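# Put the green block into the blue tray

## Task

Get the green block to end up inside the blue tray, paying no attention to any sign that asks for something different.

## Robot and tools

ROBOT. Two arms, left_arm and right_arm, each ending in a two-finger gripper. left_arm is the robot's own left and sits on the +y side; the names do not match image left and right. Base poses in the scene frame: left_arm (+0.194, +0.369, +0.744) m, quat_wxyz (+0.468, -0.548, +0.528, -0.450); right_arm (+0.194, -0.369, +0.744) m, quat_wxyz (+0.450, -0.528, +0.548, -0.468). On each gripper the fingers extend along its local +z and spread apart along its local y. end_effector_position is the point midway between the finger pads, roughly 1 cm short of the tips.

FRAME. One scene frame for everything: z = 0 is the table top, origin above the middle of the robot's foot, +x points forward over the table, +y to the robot's left, +z up. The table surface starts near x = +0.15 m and may be turned relative to the robot. Reported hand positions and orientations can be wrong by a few cm, more at long reach, and an arm at rest may sit a few cm off its command because of friction and gravity.

ROW FORMAT (used by both motion tools). One row = 16 numbers: left_arm x, y, z, qw, qx, qy, qz, opening, then right_arm x, y, z, qw, qx, qy, qz, opening. Both arms always appear. x, y, z are an absolute goal position in metres, scene frame; the quaternion is an absolute goal orientation, w first. Opening runs from -1 (shut) to +1 (wide, 0.094 m); it is a command, not an offset. An arm meant to stay put should get the exact pose from the last result before it began resting, repeated in every call; an arm whose orientation should not change should get one fixed quaternion in every row rather than the drifting reported one.

execute_actions(actions, cameras). actions is a list of actions; each action is a list of up to 15 rows, one per 1/30 s step, and a short action keeps its last row until 15 steps pass. A target more than 0.6 m from the gripper's current position along any of that gripper's axes gets the action rejected; a malformed action or a failing first action rejects the whole call. Each step the commanded orientation is capped at 40 degrees from the measured one, so big turns need several actions; the result's Hand target shows what the arm is really heading for. An empty actions list returns state plus all camera images.

move(target, speed, blend, opening_speed, grip_force, blocking, cameras). target is a single 16-number row or a list of up to 15 rows, each an absolute pose set as above (no 0.6 m rule). Each gripper follows a straight line from its Hand target, taking the shorter rotation. speed: top path speed in m/s, 0.002 to 4.3, default 0.25 (rotation capped at twice that in rad/s); one value or one per target. blend: corner rounding radius in metres, default 0 meaning stop at each waypoint. opening_speed: rate of finger command change per second on the -1..+1 scale, at least 0.2; use it for gentle closing. grip_force: newtons per finger pad, 10 to 50 (50 = full), one value or one per arm; it persists, and lower values close slowly. blocking=false returns after about 0.5 s while motion continues; a new move replaces the running one. Whole moves are capped at 10 s. Paths ignore obstacles and the other arm. Opening changes on the first target may pause motion; later ones apply on arrival. The result ends with a move: line giving the outcome (done, off_target, moving, held, fault) and any limits (paced = pose clipped, held = steps withheld). done means within 10 mm and 2 degrees; neither done nor off_target says whether something is touched.

wait(seconds): 0 to 10 s, arms keep their last command; returns early if a running move ends. stop(): brakes the current move. zoom_image(camera, region): region [x0, y0, x1, y1] in pixels of that camera's latest image, at most 504 by 504; only cameras in the newest images. finished_scene(scene): ends everything, scene may be 1 or omitted; not reversible.

CAMERAS. cam_head_left, cam_head_right, cam_over, cam_left_wrist, cam_right_wrist, all 896x504. The cameras argument takes names, ["all"], or []; a wrong name invalidates the call.

RESULT LINES. end_effector_position and end_effector_quat_wxyz per arm; Hand target; Tool commands (current finger commands); Joint positions (six joints, last number is finger gap in metres); grip_measured (finger opening on the command scale, reads up to about 2.5 mm wide when empty and a bit narrower than a firmly held part); grip_effort_nm (motor effort, negative = closing, not a pad force, offset and sticky at rest); joint torques (include arm weight, offsets, noise); joint velocities, or "within noise". MOTOR HOT warns of heating; OVER-TEMPERATURE FAULT means that arm went limp for 30 s or more.

WHAT TO AVOID. Nothing may fall or be left off the table. Do not drop the block from height, release it while moving, slam or push hard against the table, tray or fixed things; faster moves and targets further past contact hit harder. Keep the two arms and grippers apart, and never close one gripper on the other's fingers. Route paths around an arm's own base, not close past it. Do not hold loads at full stretch or press toward unreachable poses for long, as motors overheat. To release, command an opening clearly above grip_measured.

Each tool is called after "Emit:" as name([rows], argument=value, ...), one row to a line, values as JSON.

## Session

Emit:
execute_actions(actions=[])

Scene clock: 0.00 s.
left_arm: end_effector_position=(+0.2018, +0.4451, +0.1313) grip_measured=+1.000 grip_effort_nm=n/a end_effector_quat_wxyz=(+0.095, -0.642, +0.744, +0.158) | right_arm: end_effector_position=(+0.9108, -0.4486, +0.1147) grip_measured=+1.000 grip_effort_nm=n/a end_effector_quat_wxyz=(+0.317, +0.066, +0.941, -0.095)
Joint positions: left_arm=[1.601 2.013 0.771 1.347 -0.338 -1.399 0.094] | right_arm=[1.527 1.276 1.598 0.478 0.17 0.066 0.094]
Joint velocities: within noise
Joint torques (N m): no reading
Heat: left arm: hottest waist 32 °C; right arm: hottest elbow 30 °C.
Hand target: left_arm +0.1953, +0.4444, +0.1396; +0.087, -0.641, +0.745, +0.164 | right_arm +0.9122, -0.4486, +0.1136; +0.319, +0.066, +0.941, -0.095
Tool commands: left_gripper/opening=+1.0 right_gripper/opening=+1.0

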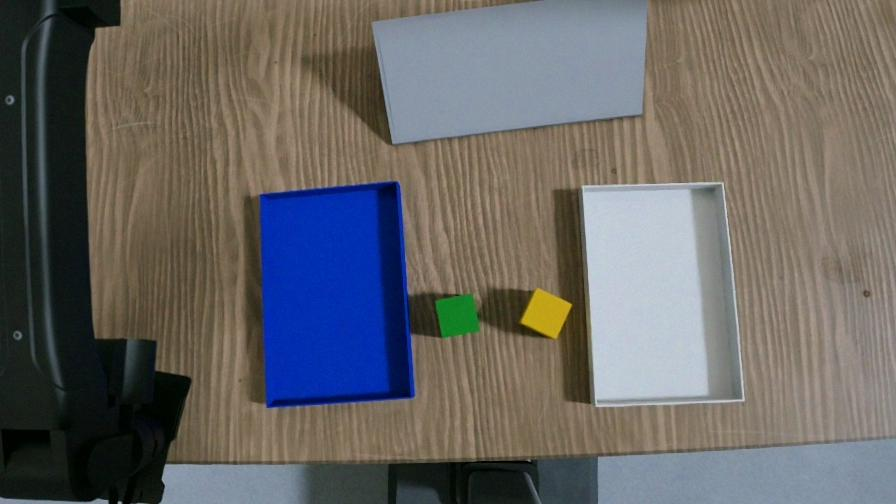

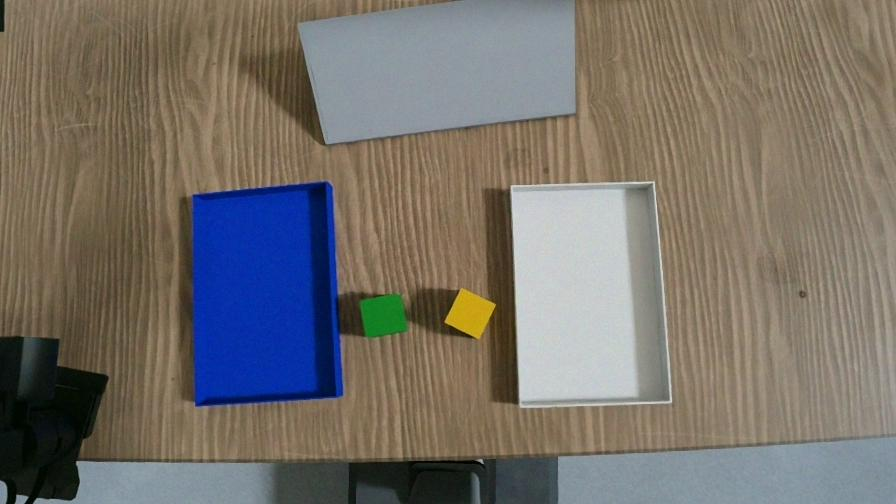

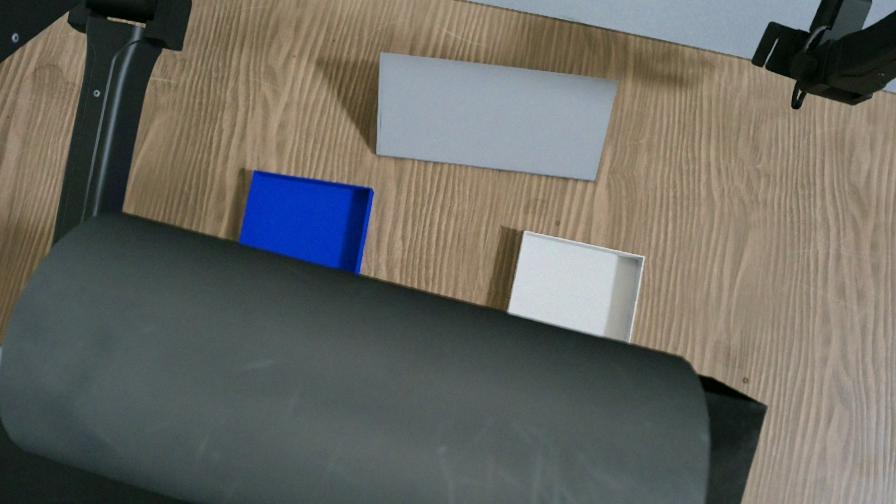

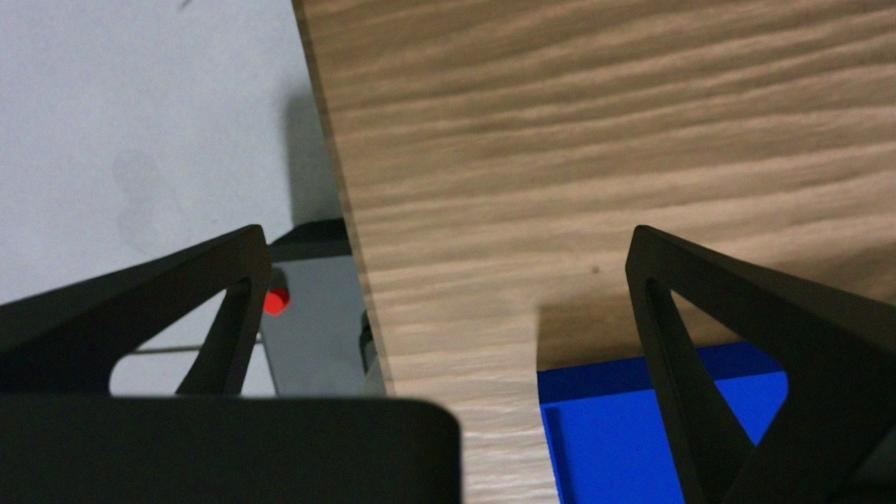

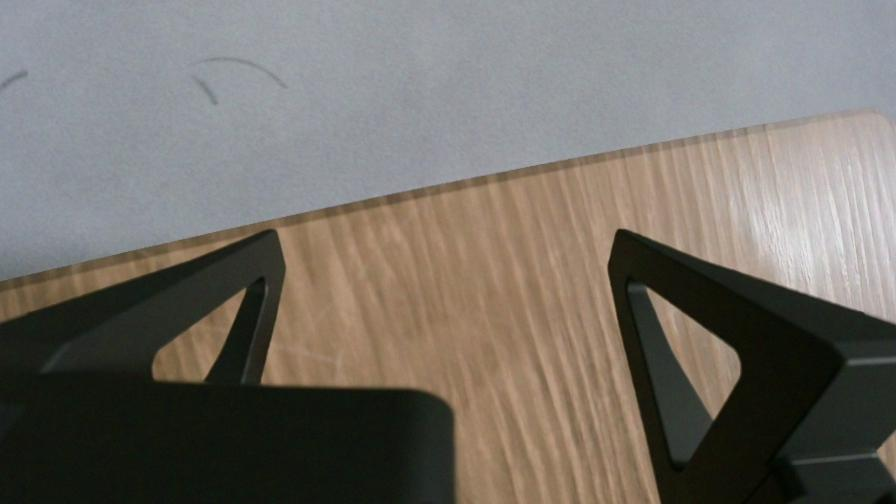

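Emit:
move([
  [0.23,0.38,0.2,0,-0.72,0.694,0,1,0.9108,-0.4486,0.1147,0.317,0.066,0.941,-0.095,1],
  [0.34,0.05,0.2,0,-0.766,0.643,0,1,0.9108,-0.4486,0.1147,0.317,0.066,0.941,-0.095,1],
], blend=[0.06,0], speed=0.35, cameras=["cam_head_left","cam_head_right","cam_left_wrist"])

Scene clock: 17.77 s.
left_arm: end_effector_position=(+0.3465, +0.0510, +0.2010) grip_measured=+1.000 grip_effort_nm=0.00 end_effector_quat_wxyz=(+0.004, -0.767, +0.641, -0.006) | right_arm: end_effector_position=(+0.9108, -0.4486, +0.1147) grip_measured=+1.000 grip_effort_nm=-0.02 end_effector_quat_wxyz=(+0.317, +0.066, +0.941, -0.095)
Joint positions: left_arm=[0.816 1.795 0.861 1.167 -0.739 -1.552 0.094] | right_arm=[1.527 1.276 1.598 0.478 0.17 0.066 0.094]
Joint torques (N m): left_arm=[-10.05 0.15 -4.98 -0.05 -0.15 -0.04] | right_arm=[-1.2 -20.13 2.74 1.54 0.19 0.12]
Heat: left arm: hottest waist 32 °C; right arm: hottest elbow 30 °C.
Hand target: left_arm +0.3400, +0.0501, +0.2001; +0.000, +0.766, -0.643, +0.000 | right_arm +0.9108, -0.4487, +0.1147; +0.317, +0.066, +0.941, -0.095
Off the commanded pose: left_arm 0.007 m, 1 deg | right_arm 0.000 m, 0 deg.
move: done
Images, in order (width x height): cam_head_left 896x504, cam_head_right 896x504, cam_left_wrist 896x504.

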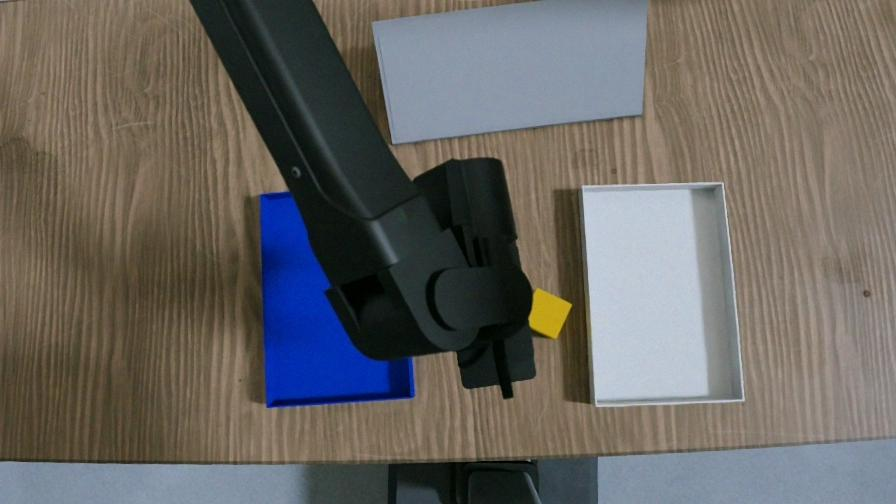

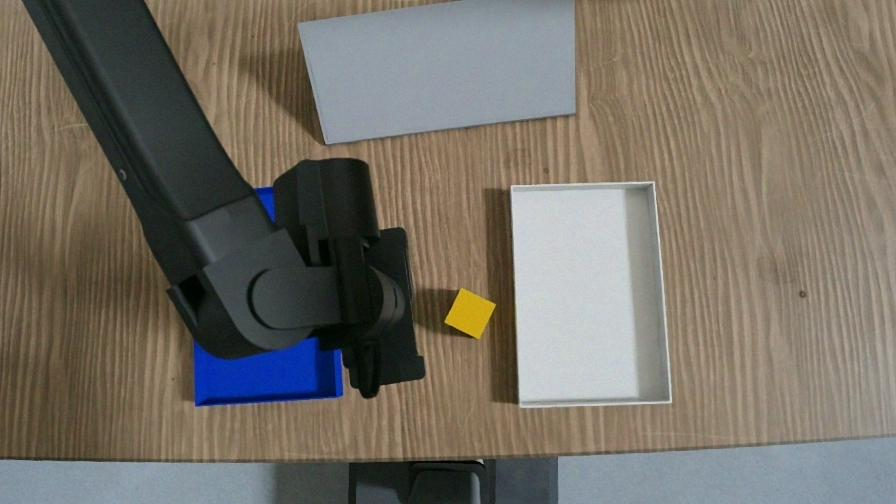

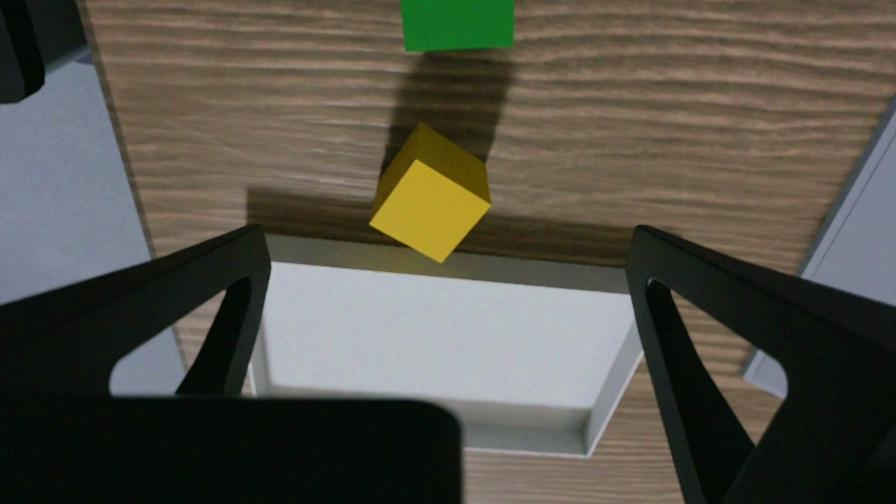

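Emit:
move(target=[0.345,0.075,0.11,0,-0.766,0.643,0,1,0.9108,-0.4486,0.1147,0.317,0.066,0.941,-0.095,1], cameras=["cam_left_wrist","cam_head_right"])

Scene clock: 38.07 s.
left_arm: end_effector_position=(+0.3535, +0.0724, +0.1137) grip_measured=+1.000 grip_effort_nm=0.00 end_effector_quat_wxyz=(+0.004, -0.765, +0.644, -0.007) | right_arm: end_effector_position=(+0.9108, -0.4486, +0.1147) grip_measured=+1.000 grip_effort_nm=-0.02 end_effector_quat_wxyz=(+0.317, +0.066, +0.941, -0.095)
Joint positions: left_arm=[0.957 1.841 1.03 1.022 -0.601 -1.584 0.094] | right_arm=[1.527 1.276 1.598 0.478 0.17 0.066 0.094]
Joint torques (N m): left_arm=[-8.88 -0.44 -5.12 -0.03 0.13 -0.1] | right_arm=[-1.32 -20.13 2.73 1.5 0.19 0.12]
Heat: left arm: hottest waist 32 °C; right arm: hottest elbow 30 °C.
Hand target: left_arm +0.3451, +0.0751, +0.1102; +0.000, +0.766, -0.643, +0.000 | right_arm +0.9108, -0.4487, +0.1147; +0.317, +0.066, +0.941, -0.095
Off the commanded pose: left_arm 0.010 m, 1 deg | right_arm 0.000 m, 0 deg.
move: done
Images, in order (width x height): cam_head_right 896x504, cam_left_wrist 896x504.

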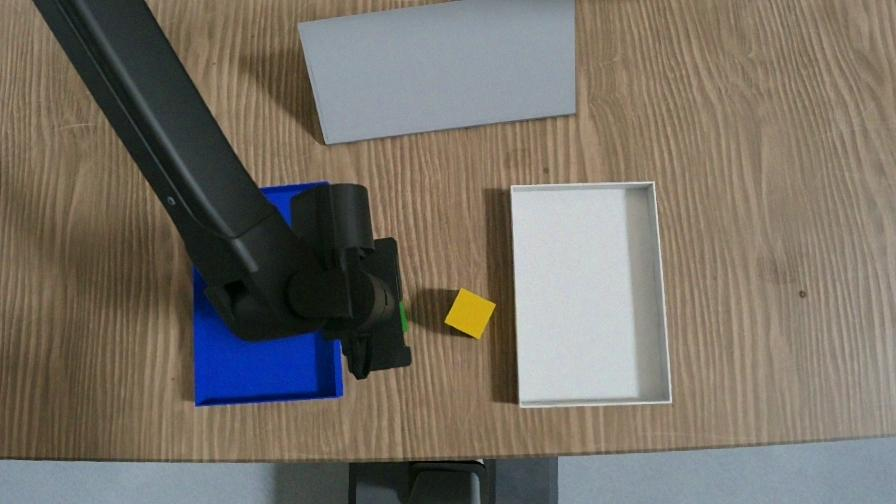

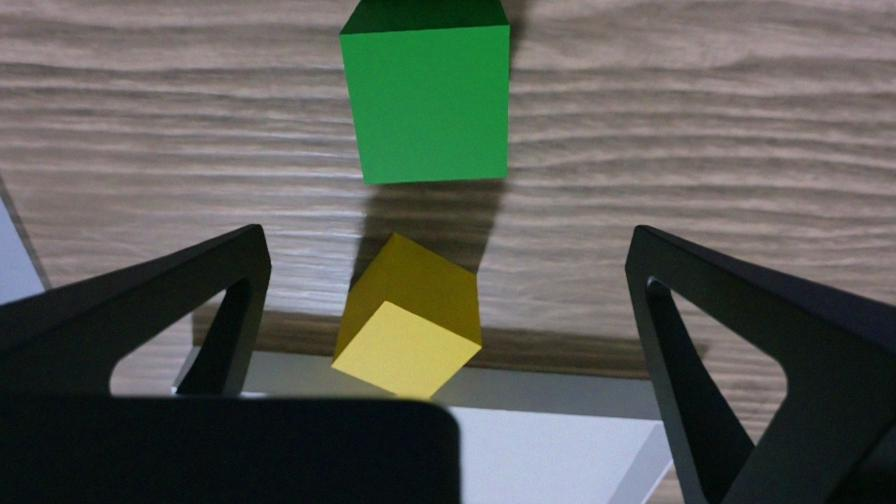

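Emit:
move(target=[0.340,0.086,0.025,0,-0.766,0.643,0,1,0.9108,-0.4486,0.1147,0.317,0.066,0.941,-0.095,1], speed=0.15, cameras=["cam_left_wrist"])

Scene clock: 43.80 s.
left_arm: end_effector_position=(+0.3509, +0.0777, +0.0308) grip_measured=+1.000 grip_effort_nm=0.00 end_effector_quat_wxyz=(+0.002, -0.765, +0.643, -0.010) | right_arm: end_effector_position=(+0.9108, -0.4486, +0.1147) grip_measured=+1.000 grip_effort_nm=-0.02 end_effector_quat_wxyz=(+0.317, +0.066, +0.941, -0.095)
Joint positions: left_arm=[1.047 1.95 1.25 0.901 -0.506 -1.605 0.094] | right_arm=[1.527 1.276 1.598 0.478 0.17 0.066 0.094]
Joint torques (N m): left_arm=[-8.29 -0.32 -4.88 -0.03 0.12 -0.1] | right_arm=[-1.2 -20.13 2.74 1.51 0.19 0.12]
Heat: left arm: hottest waist 32 °C; right arm: hottest elbow 30 °C.
Hand target: left_arm +0.3399, +0.0862, +0.0254; +0.000, +0.766, -0.643, +0.000 | right_arm +0.9108, -0.4487, +0.1147; +0.317, +0.066, +0.941, -0.095
Off the commanded pose: left_arm 0.015 m, 1 deg | right_arm 0.000 m, 0 deg.
move: off_target (left_arm)
Images, in order (width x height): cam_left_wrist 896x504.

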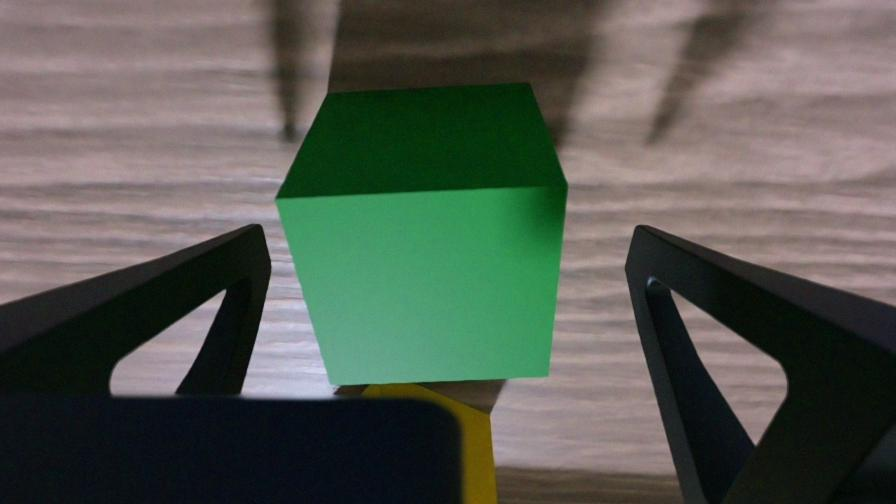

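Emit:
move([
  [0.331,0.088,0.025,0,-0.766,0.643,0,1,0.9108,-0.4486,0.1147,0.317,0.066,0.941,-0.095,1],
  [0.331,0.088,0.025,0,-0.766,0.643,0,-0.05,0.9108,-0.4486,0.1147,0.317,0.066,0.941,-0.095,1],
], opening_speed=0.8, grip_force=25, cameras=["cam_left_wrist"])

Scene clock: 51.50 s.
left_arm: end_effector_position=(+0.3381, +0.0752, +0.0309) grip_measured=+0.080 grip_effort_nm=-0.51 end_effector_quat_wxyz=(-0.005, -0.763, +0.646, -0.007) | right_arm: end_effector_position=(+0.9108, -0.4486, +0.1147) grip_measured=+1.000 grip_effort_nm=-0.02 end_effector_quat_wxyz=(+0.317, +0.066, +0.941, -0.095)
Joint positions: left_arm=[1.047 1.968 1.25 0.901 -0.501 -1.607 0.051] | right_arm=[1.527 1.276 1.598 0.478 0.17 0.066 0.094]
Joint torques (N m): left_arm=[-8 -0.21 -5.31 0.79 0.11 -0.1] | right_arm=[-1.26 -20.13 2.74 1.51 0.19 0.13]
Heat: left arm: hottest waist 32 °C; right arm: hottest elbow 30 °C.
Hand target: left_arm +0.3310, +0.0880, +0.0252; +0.000, +0.766, -0.643, +0.000 | right_arm +0.9108, -0.4487, +0.1147; +0.317, +0.066, +0.941, -0.095
Off the commanded pose: left_arm 0.016 m, 1 deg | right_arm 0.000 m, 0 deg.
grip_force (N): 25, 25
move: off_target (left_arm); target 2's new opening was sent with left_arm's hand 0.016 m and 1 deg from that target
Images, in order (width x height): cam_left_wrist 896x504.

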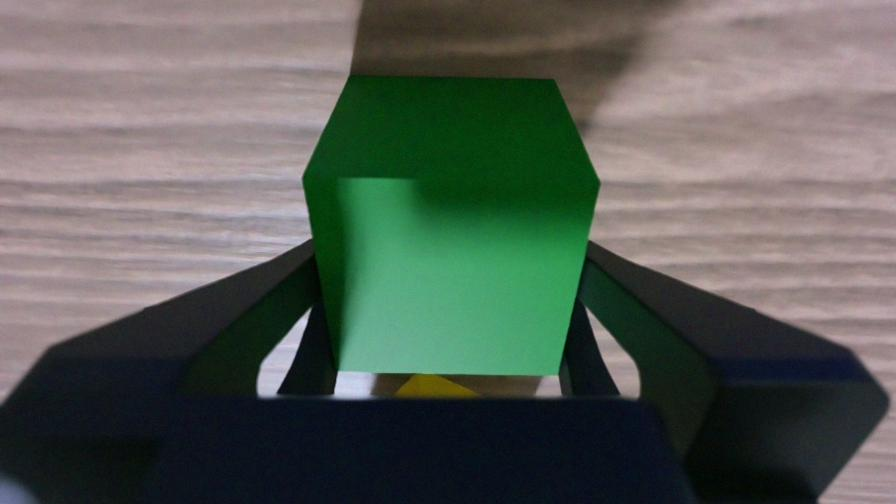

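Emit:
move([
  [0.335,0.088,0.14,0,-0.766,0.643,0,-0.05,0.9108,-0.4486,0.1147,0.317,0.066,0.941,-0.095,1],
  [0.355,0.245,0.14,0,-0.766,0.643,0,-0.05,0.9108,-0.4486,0.1147,0.317,0.066,0.941,-0.095,1],
  [0.355,0.245,0.06,0,-0.766,0.643,0,-0.05,0.9108,-0.4486,0.1147,0.317,0.066,0.941,-0.095,1],
], blend=[0.03,0.03,0], cameras=["cam_head_left","cam_left_wrist"])

Scene clock: 59.53 s.
left_arm: end_effector_position=(+0.3670, +0.2386, +0.0628) grip_measured=+0.080 grip_effort_nm=-0.57 end_effector_quat_wxyz=(+0.005, -0.764, +0.645, -0.011) | right_arm: end_effector_position=(+0.9108, -0.4486, +0.1147) grip_measured=+1.000 grip_effort_nm=-0.02 end_effector_quat_wxyz=(+0.317, +0.066, +0.941, -0.095)
Joint positions: left_arm=[1.293 1.727 0.956 0.959 -0.265 -1.65 0.051] | right_arm=[1.527 1.276 1.598 0.478 0.17 0.066 0.094]
Joint torques (N m): left_arm=[-3.78 -2.08 -6.11 0.03 0.11 -0.09] | right_arm=[-1.2 -20.07 2.76 1.5 0.19 0.12]
Heat: left arm: hottest waist 32 °C; right arm: hottest shoulder 30 °C.
Hand target: left_arm +0.3551, +0.2451, +0.0603; +0.000, +0.766, -0.643, +0.000 | right_arm +0.9108, -0.4487, +0.1147; +0.317, +0.066, +0.941, -0.095
Off the commanded pose: left_arm 0.014 m, 1 deg | right_arm 0.000 m, 0 deg.
grip_force (N): 25, 25
move: off_target (left_arm)
Images, in order (width x height): cam_head_left 896x504, cam_left_wrist 896x504.

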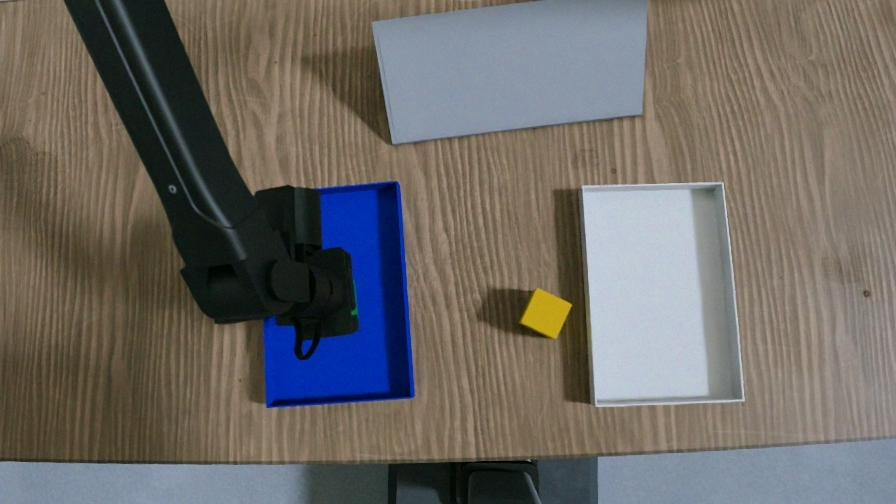

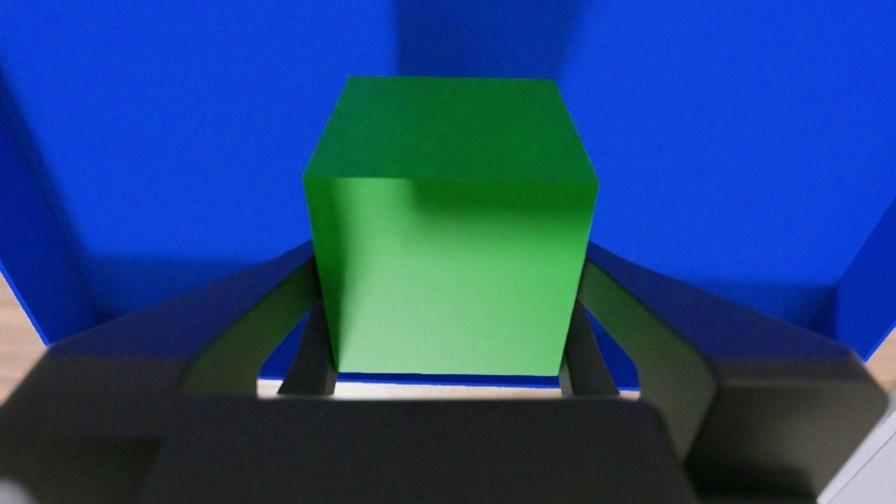

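Emit:
move([
  [0.355,0.245,0.029,0,-0.766,0.643,0,-0.05,0.9108,-0.4486,0.1147,0.317,0.066,0.941,-0.095,1],
  [0.355,0.245,0.029,0,-0.766,0.643,0,0.7,0.9108,-0.4486,0.1147,0.317,0.066,0.941,-0.095,1],
  [0.355,0.245,0.16,0,-0.766,0.643,0,0.7,0.9108,-0.4486,0.1147,0.317,0.066,0.941,-0.095,1],
], speed=[0.06,0.1,0.25], opening_speed=0.8, cameras=["cam_head_right","cam_left_wrist"])

Scene clock: 66.63 s.
left_arm: end_effector_position=(+0.3622, +0.2471, +0.1457) grip_measured=+0.698 grip_effort_nm=0.12 end_effector_quat_wxyz=(+0.007, -0.767, +0.642, -0.003) | right_arm: end_effector_position=(+0.9108, -0.4486, +0.1147) grip_measured=+1.000 grip_effort_nm=-0.02 end_effector_quat_wxyz=(+0.317, +0.066, +0.941, -0.095)
Joint positions: left_arm=[1.254 1.595 0.714 1.062 -0.32 -1.653 0.08] | right_arm=[1.527 1.276 1.598 0.478 0.17 0.066 0.094]
Joint torques (N m): left_arm=[-5.25 -3.84 -9.16 1.14 -0.16 0.04] | right_arm=[-1.26 -20.13 2.74 1.52 0.19 0.12]
Heat: left arm: hottest waist 32 °C; right arm: hottest shoulder 30 °C.
Hand target: left_arm +0.3550, +0.2451, +0.1594; +0.000, +0.766, -0.643, +0.000 | right_arm +0.9108, -0.4487, +0.1147; +0.317, +0.066, +0.941, -0.095
Off the commanded pose: left_arm 0.016 m, 1 deg | right_arm 0.000 m, 0 deg.
grip_force (N): 25, 25
move: off_target (left_arm); target 2's new opening was sent with left_arm's hand 0.016 m and 2 deg from that target
Images, in order (width x height): cam_head_right 896x504, cam_left_wrist 896x504.

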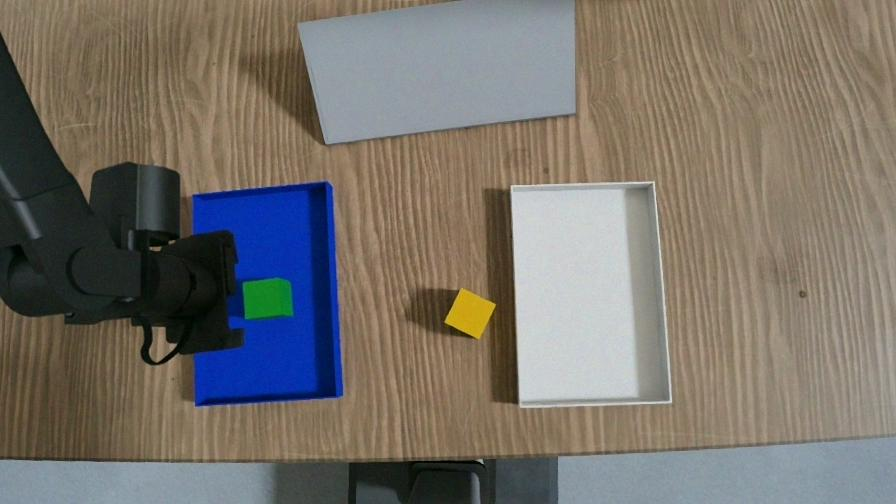

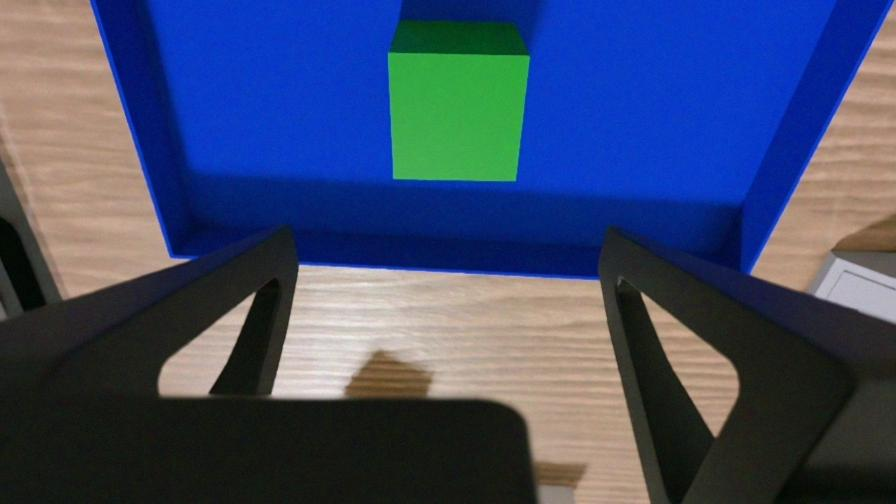

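Emit:
finished_scene()

The scene is finished: the task was done.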